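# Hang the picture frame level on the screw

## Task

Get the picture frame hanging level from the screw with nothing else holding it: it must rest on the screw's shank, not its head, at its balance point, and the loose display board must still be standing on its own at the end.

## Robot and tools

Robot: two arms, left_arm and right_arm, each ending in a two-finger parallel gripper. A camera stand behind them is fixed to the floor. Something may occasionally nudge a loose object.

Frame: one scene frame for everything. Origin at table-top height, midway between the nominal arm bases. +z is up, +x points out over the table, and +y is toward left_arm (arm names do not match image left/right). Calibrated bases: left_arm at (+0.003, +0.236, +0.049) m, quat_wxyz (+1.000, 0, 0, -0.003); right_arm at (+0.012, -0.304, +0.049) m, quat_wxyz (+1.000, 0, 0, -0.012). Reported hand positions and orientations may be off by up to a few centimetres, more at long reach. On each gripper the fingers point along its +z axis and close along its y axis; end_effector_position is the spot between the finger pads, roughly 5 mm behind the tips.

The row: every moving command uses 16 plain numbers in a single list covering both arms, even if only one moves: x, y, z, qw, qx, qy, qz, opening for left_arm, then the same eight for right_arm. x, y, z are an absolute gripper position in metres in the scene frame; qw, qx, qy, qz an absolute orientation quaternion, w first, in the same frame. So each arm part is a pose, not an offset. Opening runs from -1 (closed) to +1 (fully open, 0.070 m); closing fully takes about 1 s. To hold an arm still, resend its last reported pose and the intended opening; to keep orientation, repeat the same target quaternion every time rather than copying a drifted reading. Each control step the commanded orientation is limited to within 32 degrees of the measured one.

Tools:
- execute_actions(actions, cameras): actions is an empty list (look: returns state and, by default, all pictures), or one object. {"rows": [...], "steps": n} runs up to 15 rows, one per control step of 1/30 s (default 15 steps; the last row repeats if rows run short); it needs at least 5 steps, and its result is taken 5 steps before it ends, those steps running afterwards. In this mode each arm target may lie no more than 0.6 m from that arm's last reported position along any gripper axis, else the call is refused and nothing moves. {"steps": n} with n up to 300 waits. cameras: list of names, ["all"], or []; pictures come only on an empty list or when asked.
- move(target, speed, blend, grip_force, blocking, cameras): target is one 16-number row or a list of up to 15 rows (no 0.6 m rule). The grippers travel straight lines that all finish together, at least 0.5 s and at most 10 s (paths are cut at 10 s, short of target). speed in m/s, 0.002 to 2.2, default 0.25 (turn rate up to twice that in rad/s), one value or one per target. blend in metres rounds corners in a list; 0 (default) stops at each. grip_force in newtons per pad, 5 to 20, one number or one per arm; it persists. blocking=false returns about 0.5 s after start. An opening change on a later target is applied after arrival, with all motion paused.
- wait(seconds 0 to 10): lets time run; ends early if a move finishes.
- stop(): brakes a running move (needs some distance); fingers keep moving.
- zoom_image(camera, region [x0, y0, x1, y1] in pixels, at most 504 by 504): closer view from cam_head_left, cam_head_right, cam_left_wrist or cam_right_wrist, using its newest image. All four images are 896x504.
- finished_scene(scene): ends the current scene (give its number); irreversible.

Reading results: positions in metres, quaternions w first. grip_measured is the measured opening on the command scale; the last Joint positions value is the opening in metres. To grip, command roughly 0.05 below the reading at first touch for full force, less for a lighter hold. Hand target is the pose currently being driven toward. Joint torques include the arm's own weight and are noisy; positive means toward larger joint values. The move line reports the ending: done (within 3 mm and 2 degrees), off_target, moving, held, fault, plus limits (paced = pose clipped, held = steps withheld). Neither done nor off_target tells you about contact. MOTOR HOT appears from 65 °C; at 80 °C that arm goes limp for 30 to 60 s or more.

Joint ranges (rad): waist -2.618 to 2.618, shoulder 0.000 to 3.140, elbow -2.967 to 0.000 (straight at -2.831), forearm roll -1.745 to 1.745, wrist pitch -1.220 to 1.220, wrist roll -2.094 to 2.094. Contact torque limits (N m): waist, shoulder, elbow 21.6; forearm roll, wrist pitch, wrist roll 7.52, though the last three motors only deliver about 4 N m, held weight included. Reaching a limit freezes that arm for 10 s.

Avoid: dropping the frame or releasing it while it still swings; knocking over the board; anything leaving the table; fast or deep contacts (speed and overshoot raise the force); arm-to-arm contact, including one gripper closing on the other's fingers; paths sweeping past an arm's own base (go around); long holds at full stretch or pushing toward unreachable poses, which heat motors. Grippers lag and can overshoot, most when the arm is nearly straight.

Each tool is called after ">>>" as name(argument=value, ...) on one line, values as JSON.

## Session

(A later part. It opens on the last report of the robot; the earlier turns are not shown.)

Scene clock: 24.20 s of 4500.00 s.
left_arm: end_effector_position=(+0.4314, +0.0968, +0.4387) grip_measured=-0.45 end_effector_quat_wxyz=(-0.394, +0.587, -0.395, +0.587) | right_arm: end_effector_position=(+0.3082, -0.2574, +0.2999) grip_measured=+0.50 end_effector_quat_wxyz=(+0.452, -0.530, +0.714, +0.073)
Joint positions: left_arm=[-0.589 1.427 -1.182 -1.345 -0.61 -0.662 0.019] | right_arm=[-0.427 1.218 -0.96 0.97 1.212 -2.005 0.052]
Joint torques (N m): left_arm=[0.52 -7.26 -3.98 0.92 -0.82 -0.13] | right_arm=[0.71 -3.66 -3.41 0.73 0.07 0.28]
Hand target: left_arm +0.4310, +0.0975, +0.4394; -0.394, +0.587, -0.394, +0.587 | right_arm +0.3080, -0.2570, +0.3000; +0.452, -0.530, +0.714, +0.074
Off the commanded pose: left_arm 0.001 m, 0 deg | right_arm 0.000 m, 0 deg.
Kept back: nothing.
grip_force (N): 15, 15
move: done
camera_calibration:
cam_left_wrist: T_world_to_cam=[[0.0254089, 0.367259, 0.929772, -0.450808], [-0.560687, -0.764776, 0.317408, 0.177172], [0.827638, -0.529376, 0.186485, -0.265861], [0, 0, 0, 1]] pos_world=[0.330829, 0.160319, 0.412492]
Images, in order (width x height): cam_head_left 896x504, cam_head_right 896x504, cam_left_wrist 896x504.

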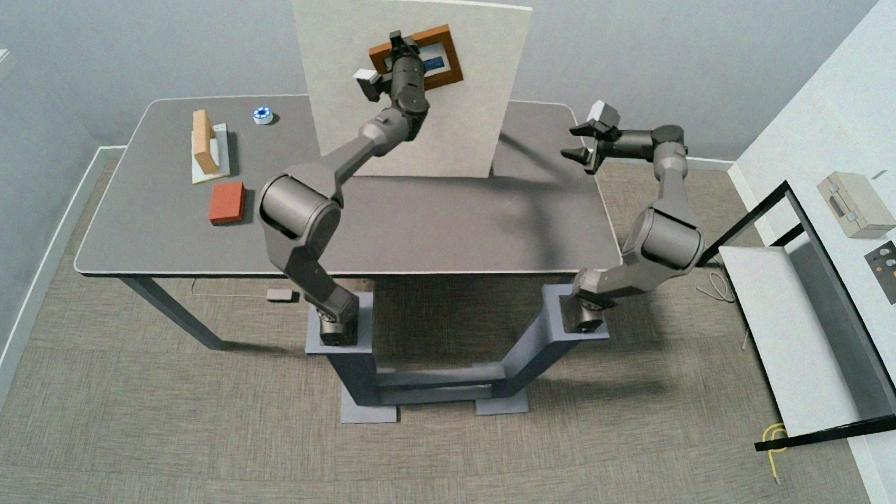

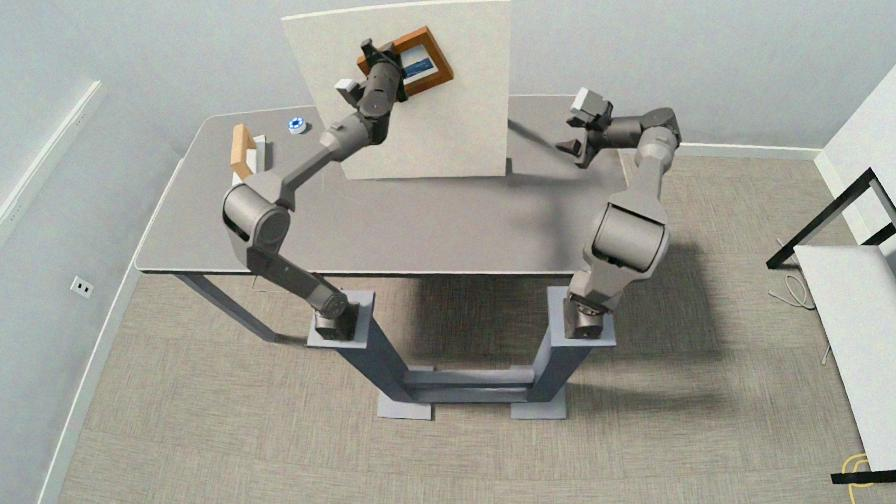

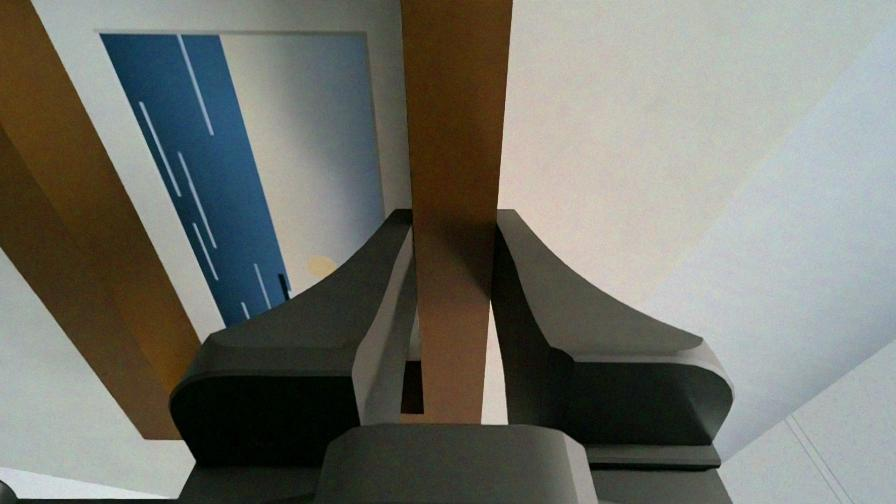

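>>> move(target=[[0.431,0.0975,0.446,0.39388,-0.58725,0.39388,-0.58725,-0.5,0.308,-0.257,0.30,0.4517,-0.5304,0.7135,0.0737,0.5],[0.431,0.0766,0.446,0.5,-0.5,0.5,-0.5,-0.5,0.308,-0.257,0.30,0.4517,-0.5304,0.7135,0.0737,0.5]], speed=0.06, blend=[0.004,0], cameras=["cam_head_left","cam_head_right","cam_left_wrist"])

>>> zoom_image(camera="cam_head_right", region=[340, 20, 480, 120])

>>> zoom_image(camera="cam_head_left", region=[350, 10, 490, 110])

Scene clock: 28.37 s of 4500.00 s.
left_arm: end_effector_position=(+0.4309, +0.0768, +0.4460) grip_measured=-0.45 end_effector_quat_wxyz=(+0.500, -0.500, +0.500, -0.500) | right_arm: end_effector_position=(+0.3082, -0.2574, +0.2999) grip_measured=+0.50 end_effector_quat_wxyz=(+0.452, -0.530, +0.714, +0.073)
Joint positions: left_arm=[-0.655 1.466 -1.25 -1.406 -0.671 -0.208 0.019] | right_arm=[-0.427 1.218 -0.96 0.97 1.212 -2.005 0.052]
Joint torques (N m): left_arm=[-0.61 -5.73 -4.62 0.77 -0.66 -0.09] | right_arm=[0.71 -3.61 -3.44 0.73 0.06 0.28]
Hand target: left_arm +0.4310, +0.0766, +0.4460; +0.500, -0.500, +0.500, -0.500 | right_arm +0.3080, -0.2570, +0.3000; +0.452, -0.530, +0.714, +0.074
Off the commanded pose: left_arm 0.000 m, 0 deg | right_arm 0.000 m, 0 deg.
Kept back: nothing.
grip_force (N): 15, 15
move: done; blend cut to 0.0033 m at target 1
camera_calibration:
cam_left_wrist: T_world_to_cam=[[0.0233105, -0.0123337, 0.999652, -0.451341], [-0.559809, -0.828617, 0.00283055, 0.304177], [0.828294, -0.559681, -0.02622, -0.180526], [0, 0, 0, 1]] pos_world=[0.330331, 0.145443, 0.44559]
Images, in order (width x height): cam_head_left 896x504, cam_head_right 896x504, cam_left_wrist 896x504.

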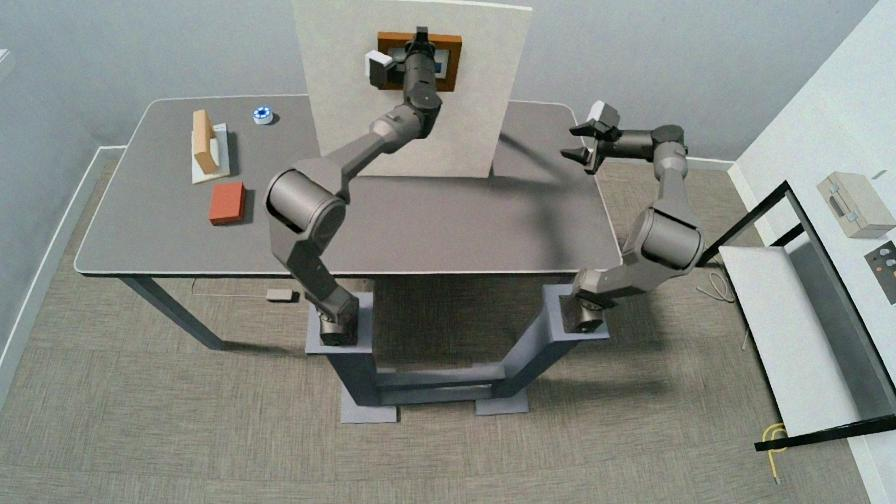

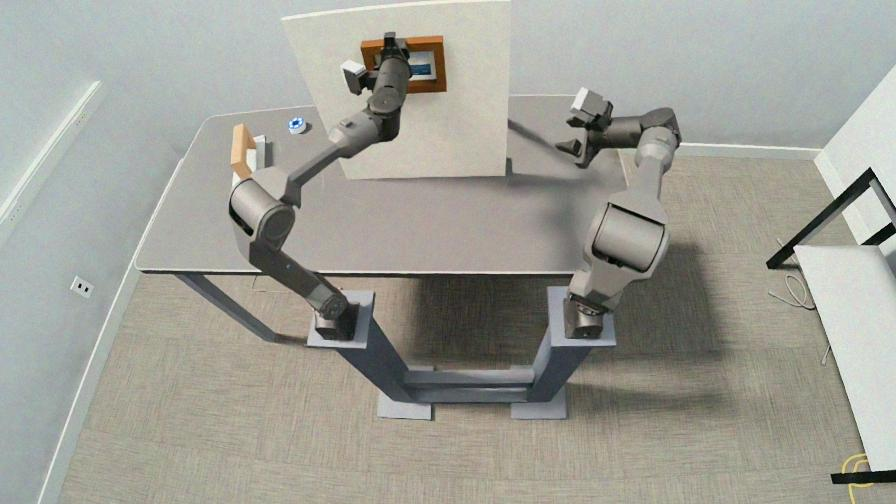

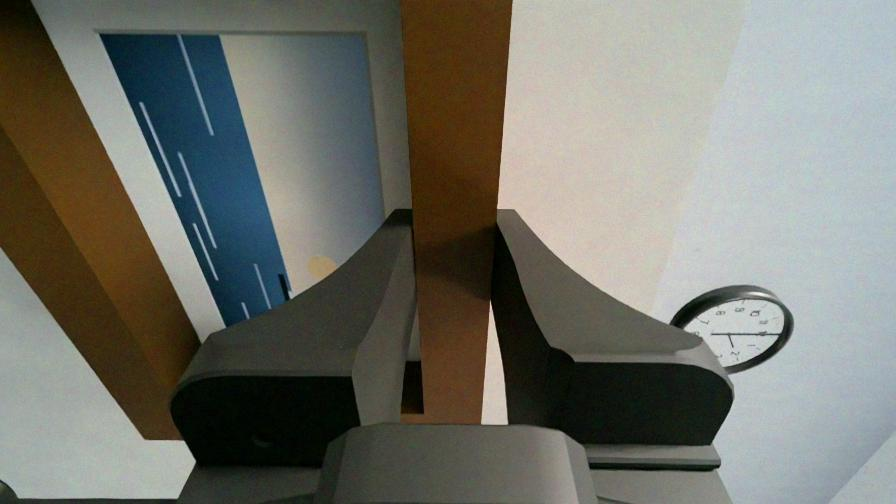

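Scaled by 3.600 from the camera's 896x504 image, which has a finer 1280x720 frame.

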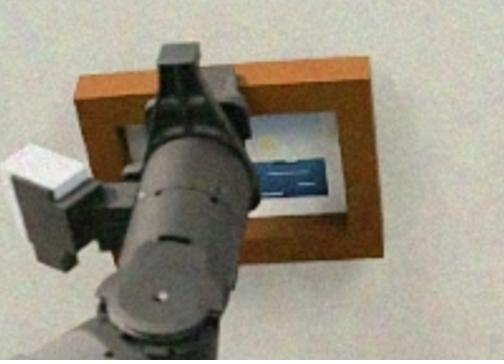

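Scaled by 3.600 from the camera's 896x504 image, which has a finer 1280x720 frame.

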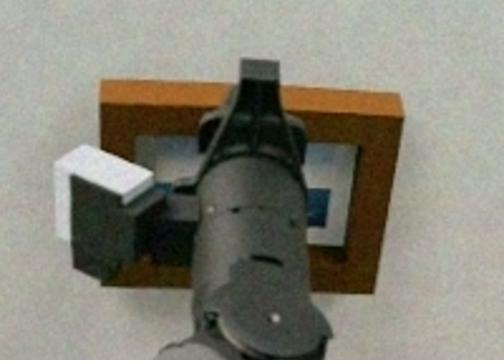

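>>> move(target=[0.431,0.0766,0.436,0.5,-0.5,0.5,-0.5,-0.5,0.308,-0.257,0.30,0.4517,-0.5304,0.7135,0.0737,0.5], speed=0.03)

>>> move(target=[0.431,0.0766,0.433,0.5,-0.5,0.5,-0.5,-0.5,0.308,-0.257,0.30,0.4517,-0.5304,0.7135,0.0737,0.5], speed=0.01)

>>> move(target=[0.431,0.0766,0.431,0.5,-0.5,0.5,-0.5,-0.5,0.308,-0.257,0.30,0.4517,-0.5304,0.7135,0.0737,0.5], speed=0.01)

>>> move(target=[0.431,0.0766,0.429,0.5,-0.5,0.5,-0.5,-0.5,0.308,-0.257,0.30,0.4517,-0.5304,0.7135,0.0737,0.5], speed=0.01)

Scene clock: 29.73 s of 4500.00 s.
left_arm: end_effector_position=(+0.4311, +0.0767, +0.4359) grip_measured=-0.45 end_effector_quat_wxyz=(+0.500, -0.500, +0.500, -0.500) | right_arm: end_effector_position=(+0.3082, -0.2574, +0.2999) grip_measured=+0.50 end_effector_quat_wxyz=(+0.452, -0.530, +0.714, +0.073)
Joint positions: left_arm=[-0.655 1.469 -1.212 -1.357 -0.678 -0.272 0.019] | right_arm=[-0.427 1.218 -0.96 0.97 1.212 -2.005 0.052]
Joint torques (N m): left_arm=[-0.14 -5.79 -4.07 0.87 -0.73 0.11] | right_arm=[0.73 -3.6 -3.45 0.74 0.06 0.29]
Hand target: left_arm +0.4310, +0.0766, +0.4360; +0.500, -0.500, +0.500, -0.500 | right_arm +0.3080, -0.2570, +0.3000; +0.452, -0.530, +0.714, +0.074
Off the commanded pose: left_arm 0.000 m, 0 deg | right_arm 0.000 m, 0 deg.
Kept back: nothing.
grip_force (N): 15, 15
move: done

Scene clock: 30.43 s of 4500.00 s.
left_arm: end_effector_position=(+0.4309, +0.0769, +0.4336) grip_measured=-0.45 end_effector_quat_wxyz=(+0.500, -0.500, +0.499, -0.500) | right_arm: end_effector_position=(+0.3082, -0.2574, +0.2999) grip_measured=+0.50 end_effector_quat_wxyz=(+0.452, -0.530, +0.714, +0.073)
Joint positions: left_arm=[-0.655 1.469 -1.202 -1.343 -0.681 -0.29 0.019] | right_arm=[-0.427 1.218 -0.96 0.97 1.212 -2.005 0.052]
Joint torques (N m): left_arm=[0.27 -5.92 -3.59 1.02 -0.83 -0.05] | right_arm=[0.7 -3.6 -3.45 0.73 0.05 0.29]
Hand target: left_arm +0.4310, +0.0766, +0.4330; +0.500, -0.500, +0.500, -0.500 | right_arm +0.3080, -0.2570, +0.3000; +0.452, -0.530, +0.714, +0.074
Off the commanded pose: left_arm 0.001 m, 0 deg | right_arm 0.000 m, 0 deg.
Kept back: nothing.
grip_force (N): 15, 15
move: done

Scene clock: 31.13 s of 4500.00 s.
left_arm: end_effector_position=(+0.4309, +0.0766, +0.4317) grip_measured=-0.45 end_effector_quat_wxyz=(+0.500, -0.500, +0.500, -0.501) | right_arm: end_effector_position=(+0.3082, -0.2574, +0.2999) grip_measured=+0.50 end_effector_quat_wxyz=(+0.452, -0.530, +0.714, +0.073)
Joint positions: left_arm=[-0.655 1.47 -1.195 -1.333 -0.682 -0.302 0.019] | right_arm=[-0.427 1.218 -0.96 0.97 1.212 -2.005 0.052]
Joint torques (N m): left_arm=[0.65 -5.47 -2.52 0.48 -0.94 -0.06] | right_arm=[0.71 -3.65 -3.46 0.73 0.06 0.29]
Hand target: left_arm +0.4310, +0.0766, +0.4310; +0.500, -0.500, +0.500, -0.500 | right_arm +0.3080, -0.2570, +0.3000; +0.452, -0.530, +0.714, +0.074
Off the commanded pose: left_arm 0.001 m, 0 deg | right_arm 0.000 m, 0 deg.
Kept back: nothing.
grip_force (N): 15, 15
move: done

Scene clock: 31.83 s of 4500.00 s.
left_arm: end_effector_position=(+0.4307, +0.0764, +0.4307) grip_measured=-0.45 end_effector_quat_wxyz=(+0.501, -0.499, +0.499, -0.501) | right_arm: end_effector_position=(+0.3082, -0.2574, +0.2999) grip_measured=+0.50 end_effector_quat_wxyz=(+0.452, -0.530, +0.714, +0.073)
Joint positions: left_arm=[-0.655 1.47 -1.189 -1.323 -0.685 -0.313 0.019] | right_arm=[-0.427 1.218 -0.96 0.97 1.212 -2.005 0.052]
Joint torques (N m): left_arm=[1.89 -4.21 0.21 -0.77 -1.09 -0.1] | right_arm=[0.67 -3.59 -3.46 0.73 0.05 0.29]
Hand target: left_arm +0.4310, +0.0766, +0.4290; +0.500, -0.500, +0.500, -0.500 | right_arm +0.3080, -0.2570, +0.3000; +0.452, -0.530, +0.714, +0.074
Off the commanded pose: left_arm 0.002 m, 0 deg | right_arm 0.000 m, 0 deg.
Kept back: nothing.
grip_force (N): 15, 15
move: done

>>> move(target=[0.431,0.0766,0.431,0.5,-0.5,0.5,-0.5,-0.5,0.308,-0.257,0.30,0.4517,-0.5304,0.7135,0.0737,0.5], speed=0.01)

>>> move(target=[[0.431,0.0766,0.431,0.5,-0.5,0.5,-0.5,-0.41,0.308,-0.257,0.30,0.4517,-0.5304,0.7135,0.0737,0.5],[0.431,0.0766,0.431,0.5,-0.5,0.5,-0.5,-0.25,0.308,-0.257,0.30,0.4517,-0.5304,0.7135,0.0737,0.5],[0.431,0.0766,0.431,0.5,-0.5,0.5,-0.5,0.1,0.308,-0.257,0.30,0.4517,-0.5304,0.7135,0.0737,0.5]], speed=0.05, cameras=["cam_left_wrist"])

Scene clock: 32.93 s of 4500.00 s.
left_arm: end_effector_position=(+0.4307, +0.0767, +0.4303) grip_measured=-0.45 end_effector_quat_wxyz=(+0.500, -0.501, +0.500, -0.500) | right_arm: end_effector_position=(+0.3082, -0.2574, +0.2999) grip_measured=+0.50 end_effector_quat_wxyz=(+0.452, -0.530, +0.714, +0.073)
Joint positions: left_arm=[-0.655 1.47 -1.192 -1.335 -0.684 -0.302 0.019] | right_arm=[-0.427 1.218 -0.96 0.97 1.212 -2.005 0.052]
Joint torques (N m): left_arm=[3.8 -2.36 -1.97 -0.22 -0.75 0.06] | right_arm=[0.69 -3.62 -3.44 0.73 0.05 0.28]
Hand target: left_arm +0.4310, +0.0766, +0.4310; +0.500, -0.500, +0.500, -0.500 | right_arm +0.3080, -0.2570, +0.3000; +0.452, -0.530, +0.714, +0.074
Off the commanded pose: left_arm 0.001 m, 0 deg | right_arm 0.000 m, 0 deg.
Kept back: nothing.
grip_force (N): 15, 15
move: done

Scene clock: 34.43 s of 4500.00 s.
left_arm: end_effector_position=(+0.4312, +0.0767, +0.4305) grip_measured=+0.10 end_effector_quat_wxyz=(+0.500, -0.500, +0.500, -0.500) | right_arm: end_effector_position=(+0.3082, -0.2574, +0.2999) grip_measured=+0.50 end_effector_quat_wxyz=(+0.452, -0.530, +0.714, +0.073)
Joint positions: left_arm=[-0.655 1.471 -1.194 -1.334 -0.684 -0.302 0.038] | right_arm=[-0.427 1.218 -0.96 0.97 1.212 -2.005 0.052]
Joint torques (N m): left_arm=[-0.87 -6.67 -3.74 0.74 -0.34 0.02] | right_arm=[0.69 -3.59 -3.42 0.74 0.05 0.29]
Hand target: left_arm +0.4310, +0.0766, +0.4310; +0.500, -0.500, +0.500, -0.500 | right_arm +0.3080, -0.2570, +0.3000; +0.452, -0.530, +0.714, +0.074
Off the commanded pose: left_arm 0.001 m, 0 deg | right_arm 0.000 m, 0 deg.
Kept back: nothing.
grip_force (N): 15, 15
move: done
camera_calibration:
cam_left_wrist: T_world_to_cam=[[0.0241996, -0.0112238, 0.999644, -0.436405], [-0.559193, -0.829027, 0.00422892, 0.303505], [0.828684, -0.559096, -0.0263384, -0.181314], [0, 0, 0, 1]] pos_world=[0.330531, 0.145343, 0.43019]
Images, in order (width x height): cam_left_wrist 896x504.

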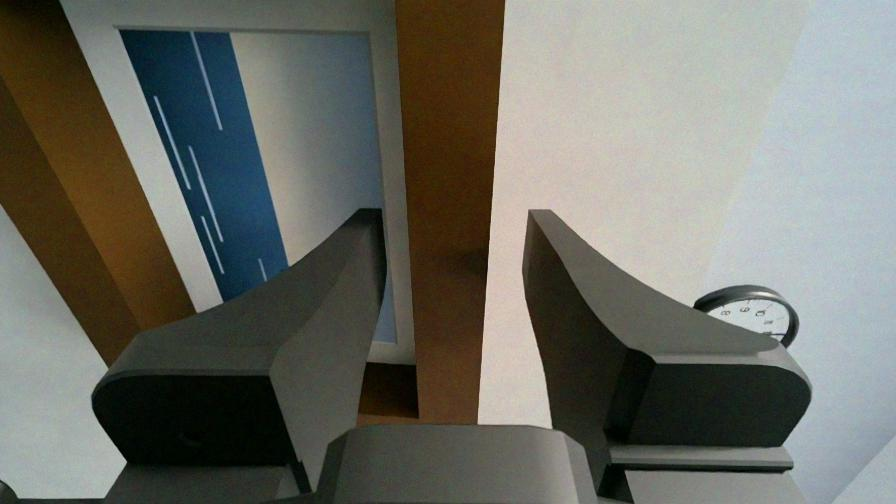

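>>> move(target=[0.37,0.0766,0.431,0.5,-0.5,0.5,-0.5,0.1,0.308,-0.257,0.30,0.4517,-0.5304,0.7135,0.0737,0.5], speed=0.08, cameras=["cam_head_left","cam_head_right","cam_left_wrist"])

>>> zoom_image(camera="cam_head_right", region=[340, 20, 480, 120])

>>> zoom_image(camera="cam_head_left", region=[350, 10, 490, 110])

Scene clock: 35.77 s of 4500.00 s.
left_arm: end_effector_position=(+0.3695, +0.0767, +0.4313) grip_measured=+0.10 end_effector_quat_wxyz=(+0.500, -0.500, +0.500, -0.500) | right_arm: end_effector_position=(+0.3082, -0.2574, +0.2999) grip_measured=+0.50 end_effector_quat_wxyz=(+0.452, -0.530, +0.714, +0.073)
Joint positions: left_arm=[-0.831 1.31 -1.043 -1.41 -0.851 -0.241 0.038] | right_arm=[-0.427 1.218 -0.96 0.97 1.212 -2.005 0.052]
Joint torques (N m): left_arm=[0.37 -4.12 -3.2 0.78 -0.19 -0.06] | right_arm=[0.68 -3.63 -3.42 0.73 0.05 0.29]
Hand target: left_arm +0.3700, +0.0766, +0.4310; +0.500, -0.500, +0.500, -0.500 | right_arm +0.3080, -0.2570, +0.3000; +0.452, -0.530, +0.714, +0.074
Off the commanded pose: left_arm 0.001 m, 0 deg | right_arm 0.000 m, 0 deg.
Kept back: nothing.
grip_force (N): 15, 15
move: done
camera_calibration:
cam_left_wrist: T_world_to_cam=[[0.0228099, -0.0107792, 0.999682, -0.435122], [-0.560099, -0.828417, 0.00384736, 0.269375], [0.828111, -0.560009, -0.0249336, -0.130573], [0, 0, 0, 1]] pos_world=[0.26893, 0.145343, 0.430691]
Images, in order (width x height): cam_head_left 896x504, cam_head_right 896x504, cam_left_wrist 896x504.

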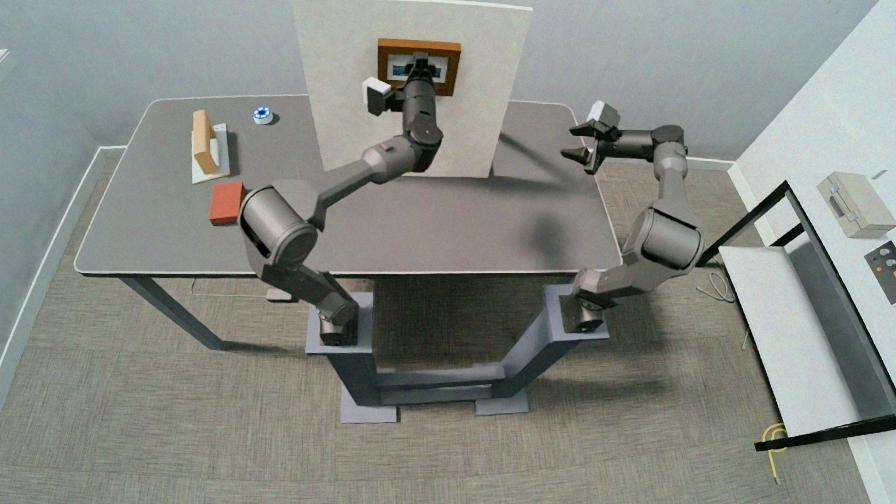

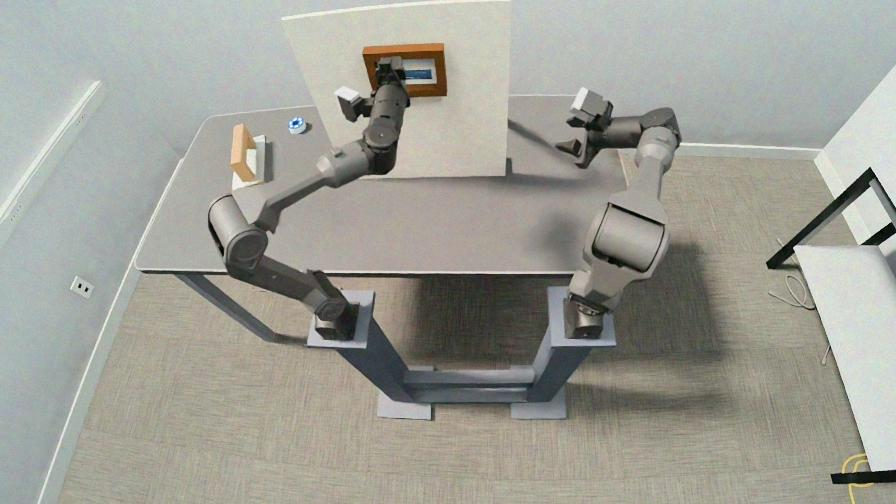

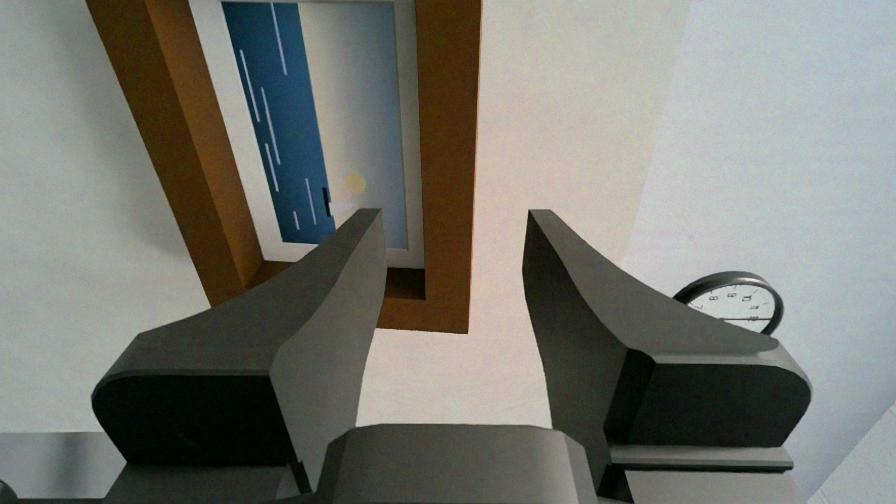

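Scaled by 3.600 from the camera's 896x504 image, which has a finer 1280x720 frame.

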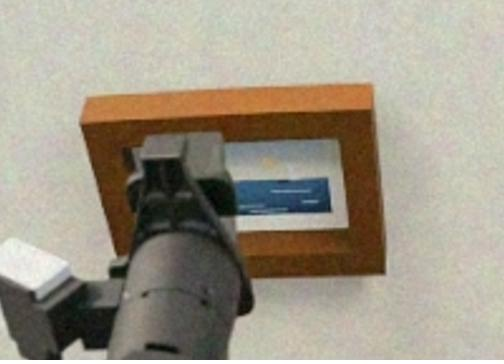

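Scaled by 3.600 from the camera's 896x504 image, which has a finer 1280x720 frame.

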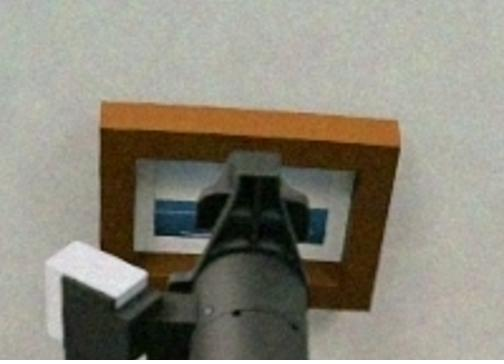

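>>> move(target=[[0.37,0.0766,0.47,0.5,-0.5,0.5,-0.5,-1,0.308,-0.257,0.30,0.4517,-0.5304,0.7135,0.0737,0.5],[0.37,0.144,0.475,0.5,-0.5,0.5,-0.5,-1,0.308,-0.257,0.30,0.4517,-0.5304,0.7135,0.0737,0.5],[0.434,0.144,0.475,0.5,-0.5,0.5,-0.5,-1,0.308,-0.257,0.30,0.4517,-0.5304,0.7135,0.0737,0.5]], speed=0.12, blend=[0.01,0.01,0], cameras=["cam_head_left","cam_head_right","cam_left_wrist"])

>>> zoom_image(camera="cam_head_right", region=[340, 0, 480, 100])

>>> zoom_image(camera="cam_head_left", region=[350, 0, 490, 100])

Scene clock: 38.37 s of 4500.00 s.
left_arm: end_effector_position=(+0.4348, +0.1439, +0.4744) grip_measured=-1.00 end_effector_quat_wxyz=(+0.500, -0.500, +0.500, -0.500) | right_arm: end_effector_position=(+0.3082, -0.2574, +0.2999) grip_measured=+0.50 end_effector_quat_wxyz=(+0.452, -0.530, +0.714, +0.073)
Joint positions: left_arm=[-0.41 1.358 -1.258 -1.546 -0.416 -0.027 0] | right_arm=[-0.427 1.218 -0.96 0.97 1.212 -2.005 0.052]
Joint torques (N m): left_arm=[-0.62 -6 -2.87 0.42 -0.31 0.02] | right_arm=[0.7 -3.62 -3.46 0.73 0.04 0.28]
Hand target: left_arm +0.4340, +0.1440, +0.4750; +0.500, -0.500, +0.500, -0.500 | right_arm +0.3080, -0.2570, +0.3000; +0.452, -0.530, +0.714, +0.074
Off the commanded pose: left_arm 0.001 m, 0 deg | right_arm 0.000 m, 0 deg.
Kept back: nothing.
grip_force (N): 15, 15
move: done
camera_calibration:
cam_left_wrist: T_world_to_cam=[[0.0246805, -0.0115909, 0.999628, -0.479702], [-0.560087, -0.828423, 0.00422263, 0.361327], [0.828066, -0.559983, -0.0269378, -0.145056], [0, 0, 0, 1]] pos_world=[0.33433, 0.212543, 0.47409]
Images, in order (width x height): cam_head_left 896x504, cam_head_right 896x504, cam_left_wrist 896x504.

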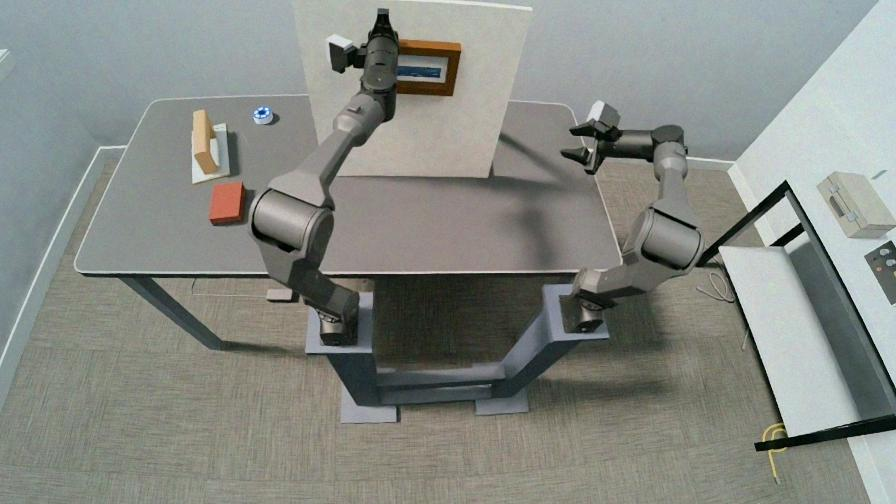

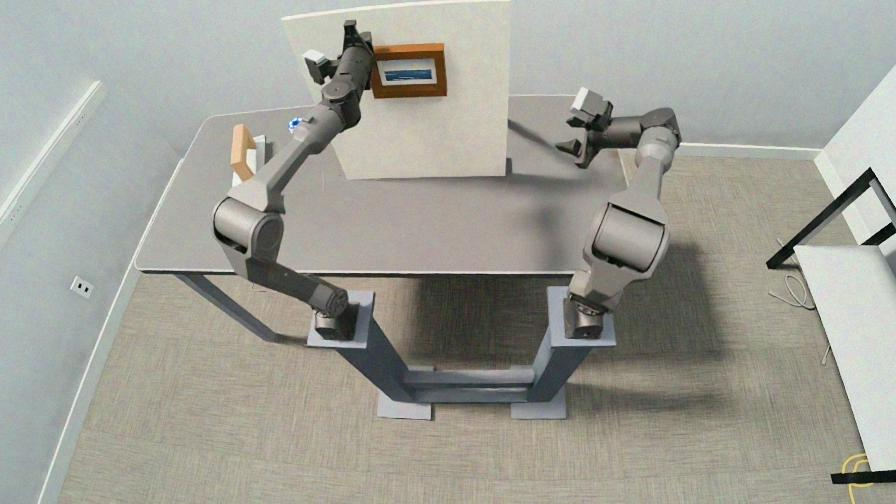

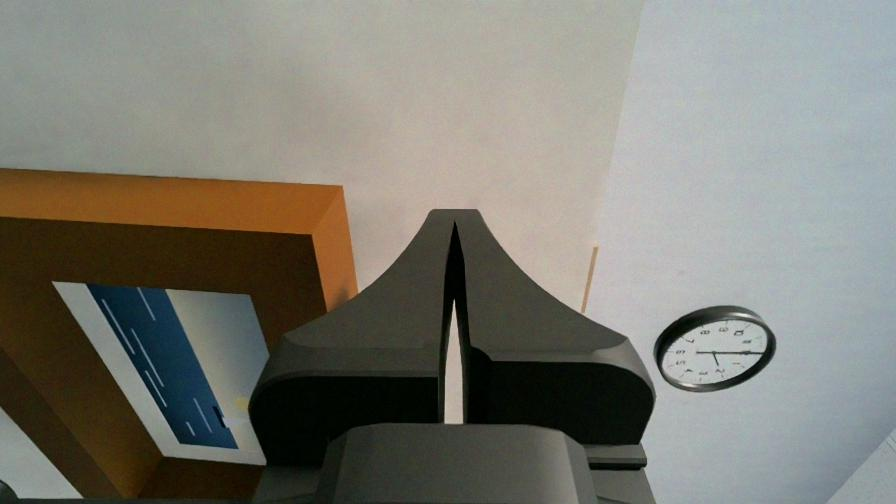

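Scaled by 3.600 from the camera's 896x504 image, which has a finer 1280x720 frame.

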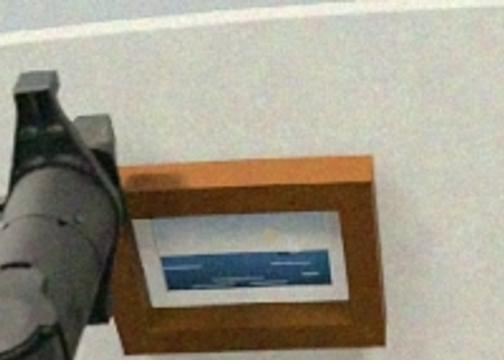

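Scaled by 3.600 from the camera's 896x504 image, which has a finer 1280x720 frame.

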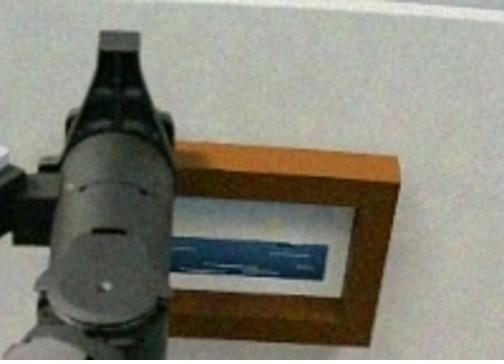

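>>> move(target=[[0.434,0.144,0.456,0.5,-0.5,0.5,-0.5,-1,0.308,-0.257,0.30,0.4517,-0.5304,0.7135,0.0737,0.5],[0.434,0.144,0.445,0.5,-0.5,0.5,-0.5,-1,0.308,-0.257,0.30,0.4517,-0.5304,0.7135,0.0737,0.5]], speed=[0.05,0.02], blend=[0.003,0], cameras=["cam_left_wrist"])

>>> move(target=[0.434,0.144,0.436,0.5,-0.5,0.5,-0.5,-1,0.308,-0.257,0.30,0.4517,-0.5304,0.7135,0.0737,0.5], speed=0.02, cameras=["cam_left_wrist"])

>>> zoom_image(camera="cam_left_wrist", region=[0, 80, 500, 504])

Scene clock: 40.23 s of 4500.00 s.
left_arm: end_effector_position=(+0.4340, +0.1440, +0.4450) grip_measured=-1.00 end_effector_quat_wxyz=(+0.500, -0.500, +0.500, -0.500) | right_arm: end_effector_position=(+0.3082, -0.2574, +0.2999) grip_measured=+0.50 end_effector_quat_wxyz=(+0.452, -0.530, +0.714, +0.073)
Joint positions: left_arm=[-0.411 1.353 -1.136 -1.286 -0.435 -0.313 0] | right_arm=[-0.427 1.218 -0.96 0.97 1.212 -2.005 0.052]
Joint torques (N m): left_arm=[-0.46 -4.95 -3.03 0.26 -0.32 0.1] | right_arm=[0.7 -3.63 -3.48 0.73 0.04 0.28]
Hand target: left_arm +0.4340, +0.1440, +0.4450; +0.500, -0.500, +0.500, -0.500 | right_arm +0.3080, -0.2570, +0.3000; +0.452, -0.530, +0.714, +0.074
Off the commanded pose: left_arm 0.000 m, 0 deg | right_arm 0.000 m, 0 deg.
Kept back: nothing.
grip_force (N): 15, 15
move: done
camera_calibration:
cam_left_wrist: T_world_to_cam=[[0.0230323, -0.0108081, 0.999676, -0.449827], [-0.559982, -0.828495, 0.00394454, 0.361218], [0.828185, -0.559892, -0.0251345, -0.145855], [0, 0, 0, 1]] pos_world=[0.33343, 0.212743, 0.444591]
Images, in order (width x height): cam_left_wrist 896x504.

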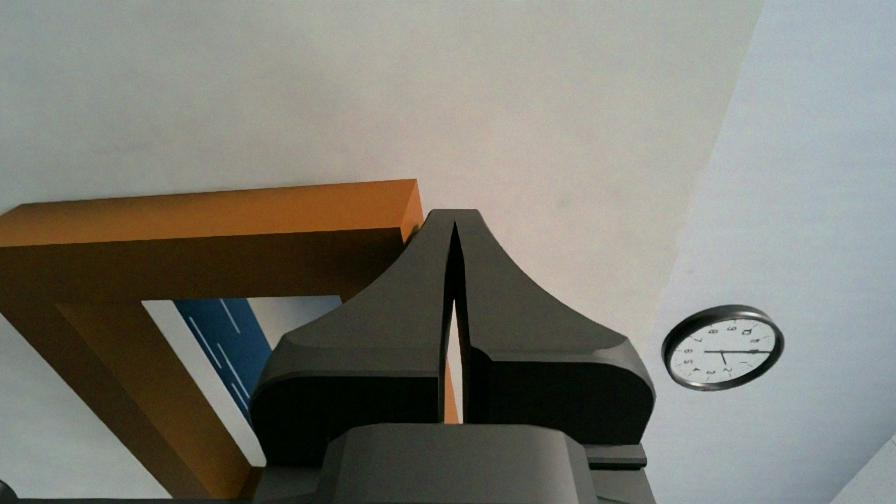

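Scene clock: 40.93 s of 4500.00 s.
left_arm: end_effector_position=(+0.4337, +0.1442, +0.4365) grip_measured=-1.00 end_effector_quat_wxyz=(+0.500, -0.500, +0.499, -0.500) | right_arm: end_effector_position=(+0.3082, -0.2574, +0.2999) grip_measured=+0.50 end_effector_quat_wxyz=(+0.452, -0.530, +0.714, +0.073)
Joint positions: left_arm=[-0.411 1.354 -1.102 -1.213 -0.447 -0.393 0] | right_arm=[-0.427 1.218 -0.96 0.97 1.212 -2.005 0.052]
Joint torques (N m): left_arm=[-0.11 -2.99 -2.68 0.3 -0.13 0.11] | right_arm=[0.72 -3.57 -3.45 0.73 0.03 0.3]
Hand target: left_arm +0.4340, +0.1440, +0.4360; +0.500, -0.500, +0.500, -0.500 | right_arm +0.3080, -0.2570, +0.3000; +0.452, -0.530, +0.714, +0.074
Off the commanded pose: left_arm 0.001 m, 0 deg | right_arm 0.000 m, 0 deg.
Kept back: nothing.
grip_force (N): 15, 15
move: done
camera_calibration:
cam_left_wrist: T_world_to_cam=[[0.0220986, -0.0103985, 0.999702, -0.44091], [-0.559872, -0.82857, 0.00375761, 0.361228], [0.828284, -0.559788, -0.024132, -0.146261], [0, 0, 0, 1]] pos_world=[0.333131, 0.212843, 0.435892]
Images, in order (width x height): cam_left_wrist 896x504.

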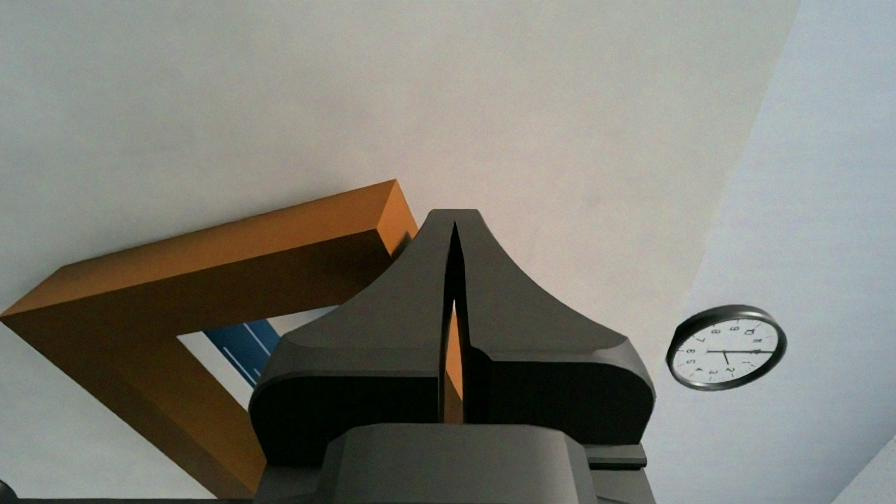

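Scaled by 1.008 from the camera's 896x504 image, which has a finer 1280x720 frame.

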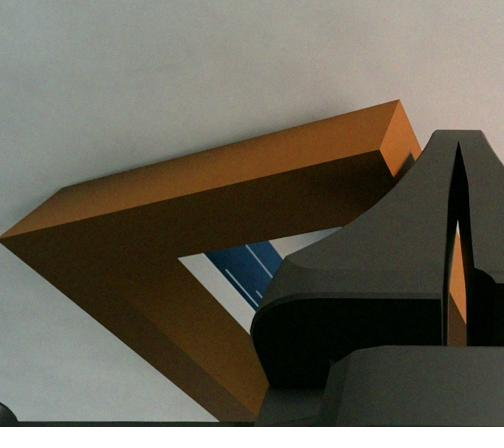

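>>> move(target=[0.434,0.144,0.475,0.5,-0.5,0.5,-0.5,-1,0.308,-0.257,0.30,0.4517,-0.5304,0.7135,0.0737,0.5], speed=[0.04], cameras=["cam_head_left","cam_head_right","cam_left_wrist"])

>>> zoom_image(camera="cam_head_right", region=[340, 0, 480, 100])

>>> zoom_image(camera="cam_head_left", region=[350, 0, 490, 100])

Scene clock: 42.57 s of 4500.00 s.
left_arm: end_effector_position=(+0.4337, +0.1443, +0.4757) grip_measured=-1.00 end_effector_quat_wxyz=(+0.500, -0.500, +0.500, -0.500) | right_arm: end_effector_position=(+0.3082, -0.2574, +0.2999) grip_measured=+0.50 end_effector_quat_wxyz=(+0.452, -0.530, +0.714, +0.073)
Joint positions: left_arm=[-0.411 1.354 -1.258 -1.547 -0.417 -0.025 0] | right_arm=[-0.427 1.218 -0.96 0.97 1.212 -2.005 0.052]
Joint torques (N m): left_arm=[0.18 -4.36 -3.07 0.51 0 -0.18] | right_arm=[0.72 -3.62 -3.4 0.73 0.03 0.28]
Hand target: left_arm +0.4340, +0.1440, +0.4750; +0.500, -0.500, +0.500, -0.500 | right_arm +0.3080, -0.2570, +0.3000; +0.452, -0.530, +0.714, +0.074
Off the commanded pose: left_arm 0.001 m, 0 deg | right_arm 0.000 m, 0 deg.
Kept back: nothing.
grip_force (N): 15, 15
move: done
camera_calibration:
cam_left_wrist: T_world_to_cam=[[0.0220333, -0.0111917, 0.999695, -0.479903], [-0.559512, -0.828816, 0.00305291, 0.361431], [0.828529, -0.559409, -0.0245235, -0.145236], [0, 0, 0, 1]] pos_world=[0.333131, 0.212943, 0.475091]
Images, in order (width x height): cam_head_left 896x504, cam_head_right 896x504, cam_left_wrist 896x504.

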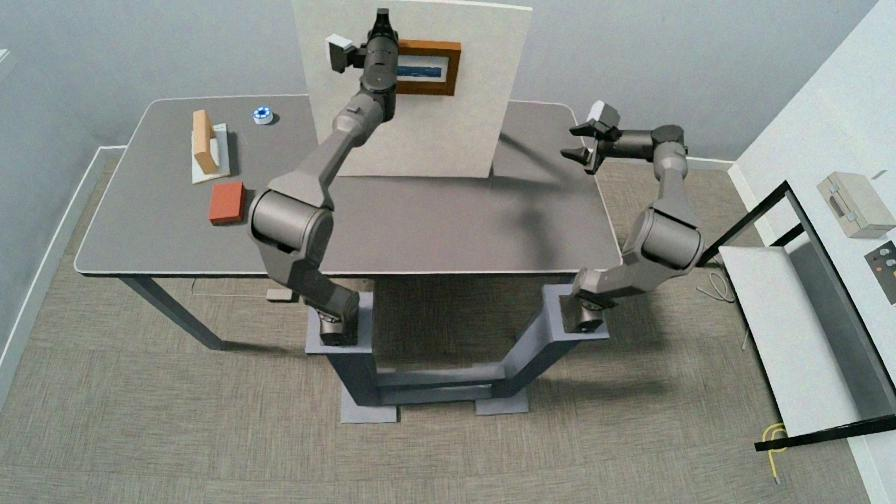

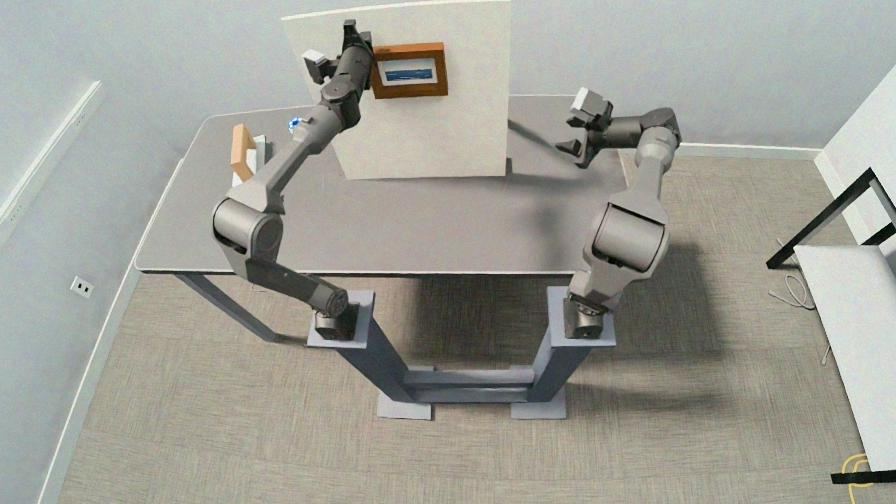

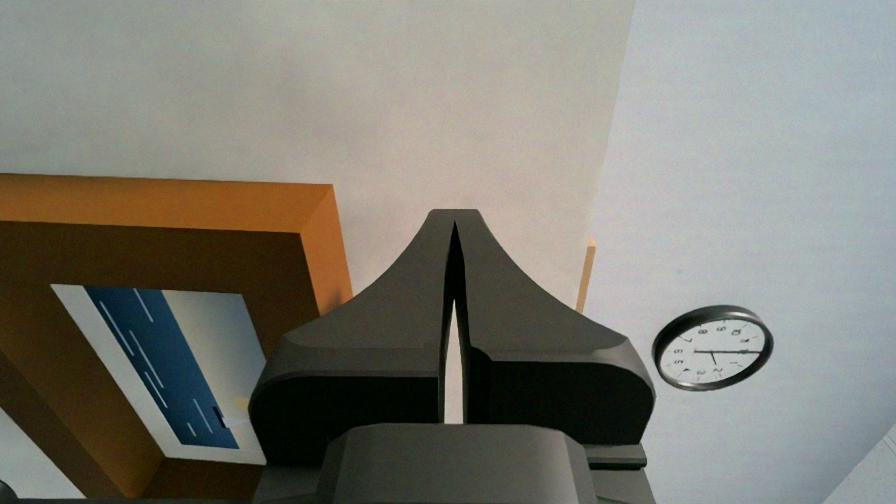

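Scaled by 3.600 from the camera's 896x504 image, which has a finer 1280x720 frame.

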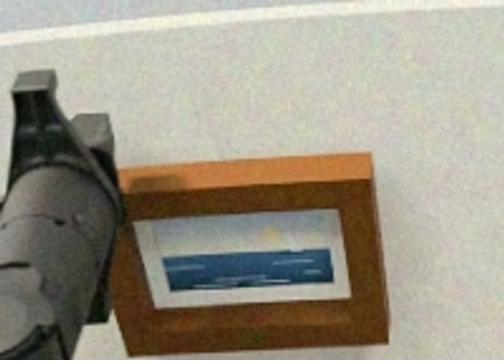

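Scaled by 3.600 from the camera's 896x504 image, which has a finer 1280x720 frame.

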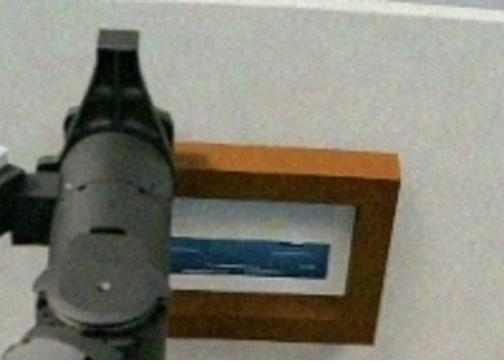

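>>> move(target=[[0.38,0.13,0.485,0.5,-0.5,0.5,-0.5,-1,0.308,-0.257,0.30,0.4517,-0.5304,0.7135,0.0737,0.5],[0.38,0.016,0.48,0.5,-0.5,0.5,-0.5,-1,0.308,-0.257,0.30,0.4517,-0.5304,0.7135,0.0737,0.5],[0.434,0.0137,0.475,0.5,-0.5,0.5,-0.5,-1,0.308,-0.257,0.30,0.4517,-0.5304,0.7135,0.0737,0.5]], speed=0.15, blend=[0.01,0.01,0], cameras=["cam_head_left","cam_head_right","cam_left_wrist"])

>>> zoom_image(camera="cam_head_right", region=[340, 0, 480, 100])

>>> zoom_image(camera="cam_head_left", region=[350, 0, 490, 100])

Scene clock: 44.77 s of 4500.00 s.
left_arm: end_effector_position=(+0.4349, +0.0136, +0.4743) grip_measured=-1.00 end_effector_quat_wxyz=(+0.500, -0.500, +0.500, -0.499) | right_arm: end_effector_position=(+0.3082, -0.2574, +0.2999) grip_measured=+0.50 end_effector_quat_wxyz=(+0.452, -0.530, +0.714, +0.073)
Joint positions: left_arm=[-0.811 1.63 -1.548 -1.576 -0.817 0.008 0] | right_arm=[-0.427 1.218 -0.96 0.97 1.212 -2.005 0.052]
Joint torques (N m): left_arm=[-0.96 -7.55 -2.66 0.58 -0.28 0.14] | right_arm=[0.7 -3.62 -3.42 0.74 0.02 0.29]
Hand target: left_arm +0.4340, +0.0137, +0.4750; +0.500, -0.500, +0.500, -0.500 | right_arm +0.3080, -0.2570, +0.3000; +0.452, -0.530, +0.714, +0.074
Off the commanded pose: left_arm 0.001 m, 0 deg | right_arm 0.000 m, 0 deg.
Kept back: nothing.
grip_force (N): 15, 15
move: done
camera_calibration:
cam_left_wrist: T_world_to_cam=[[0.0238496, -0.0120805, 0.999643, -0.480799], [-0.55932, -0.828945, 0.00332668, 0.253457], [0.828609, -0.559199, -0.0265269, -0.218439], [0, 0, 0, 1]] pos_world=[0.334231, 0.0821432, 0.47399]
Images, in order (width x height): cam_head_left 896x504, cam_head_right 896x504, cam_left_wrist 896x504.

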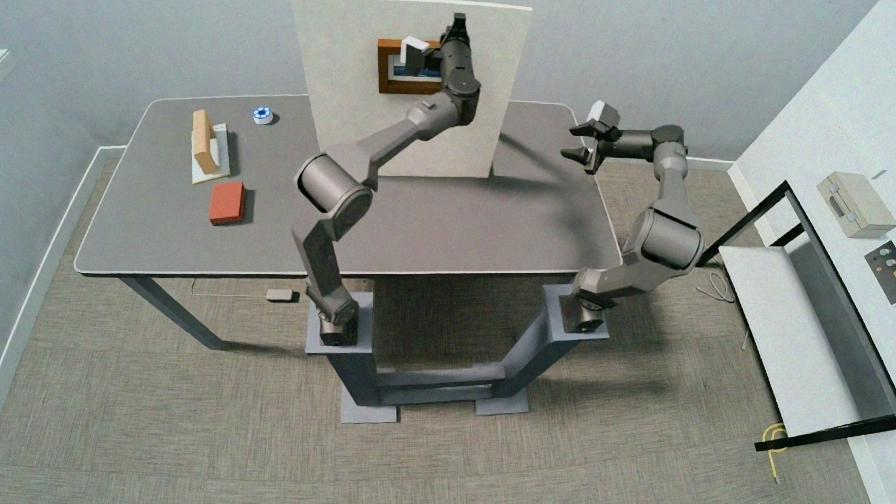

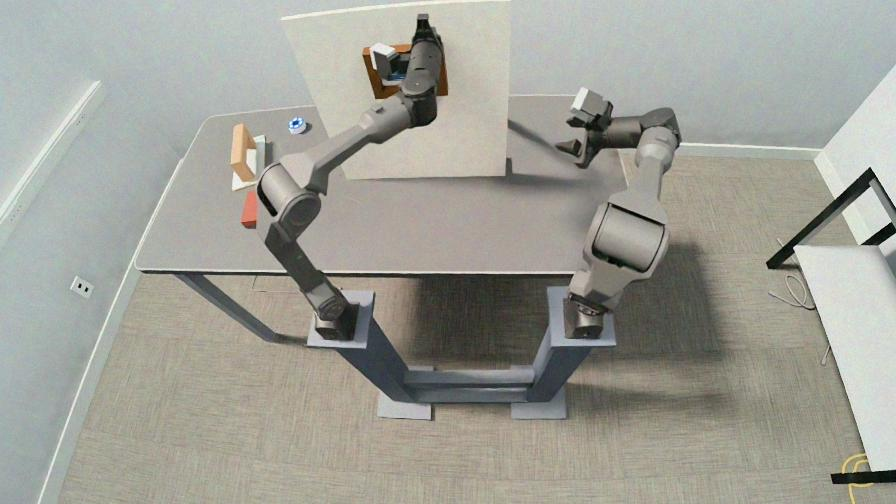

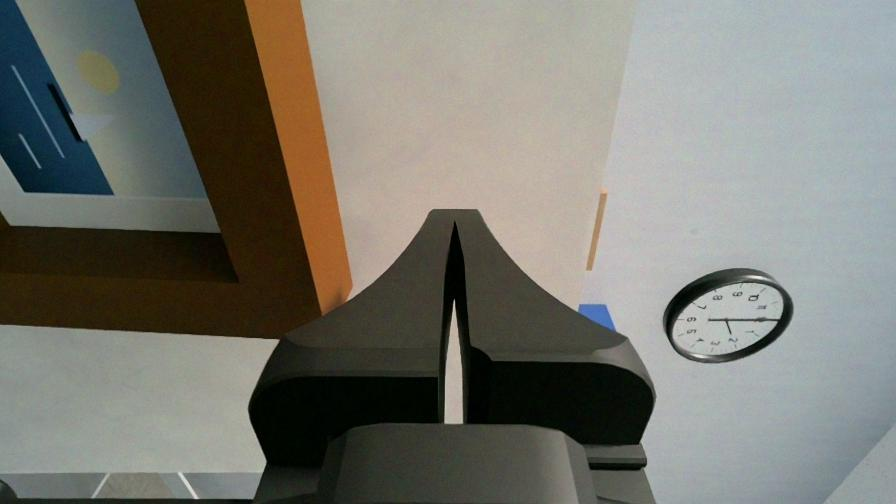

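Scaled by 3.600 from the camera's 896x504 image, which has a finer 1280x720 frame.

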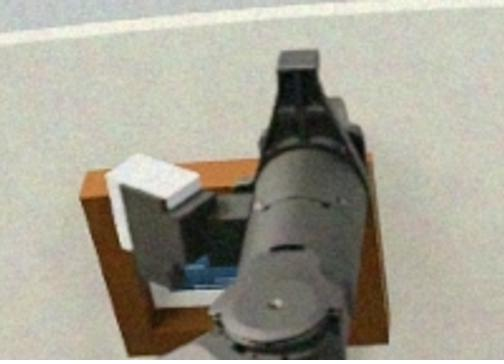

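Scaled by 3.600 from the camera's 896x504 image, which has a finer 1280x720 frame.

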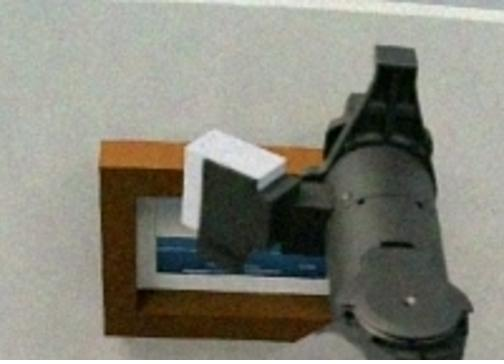

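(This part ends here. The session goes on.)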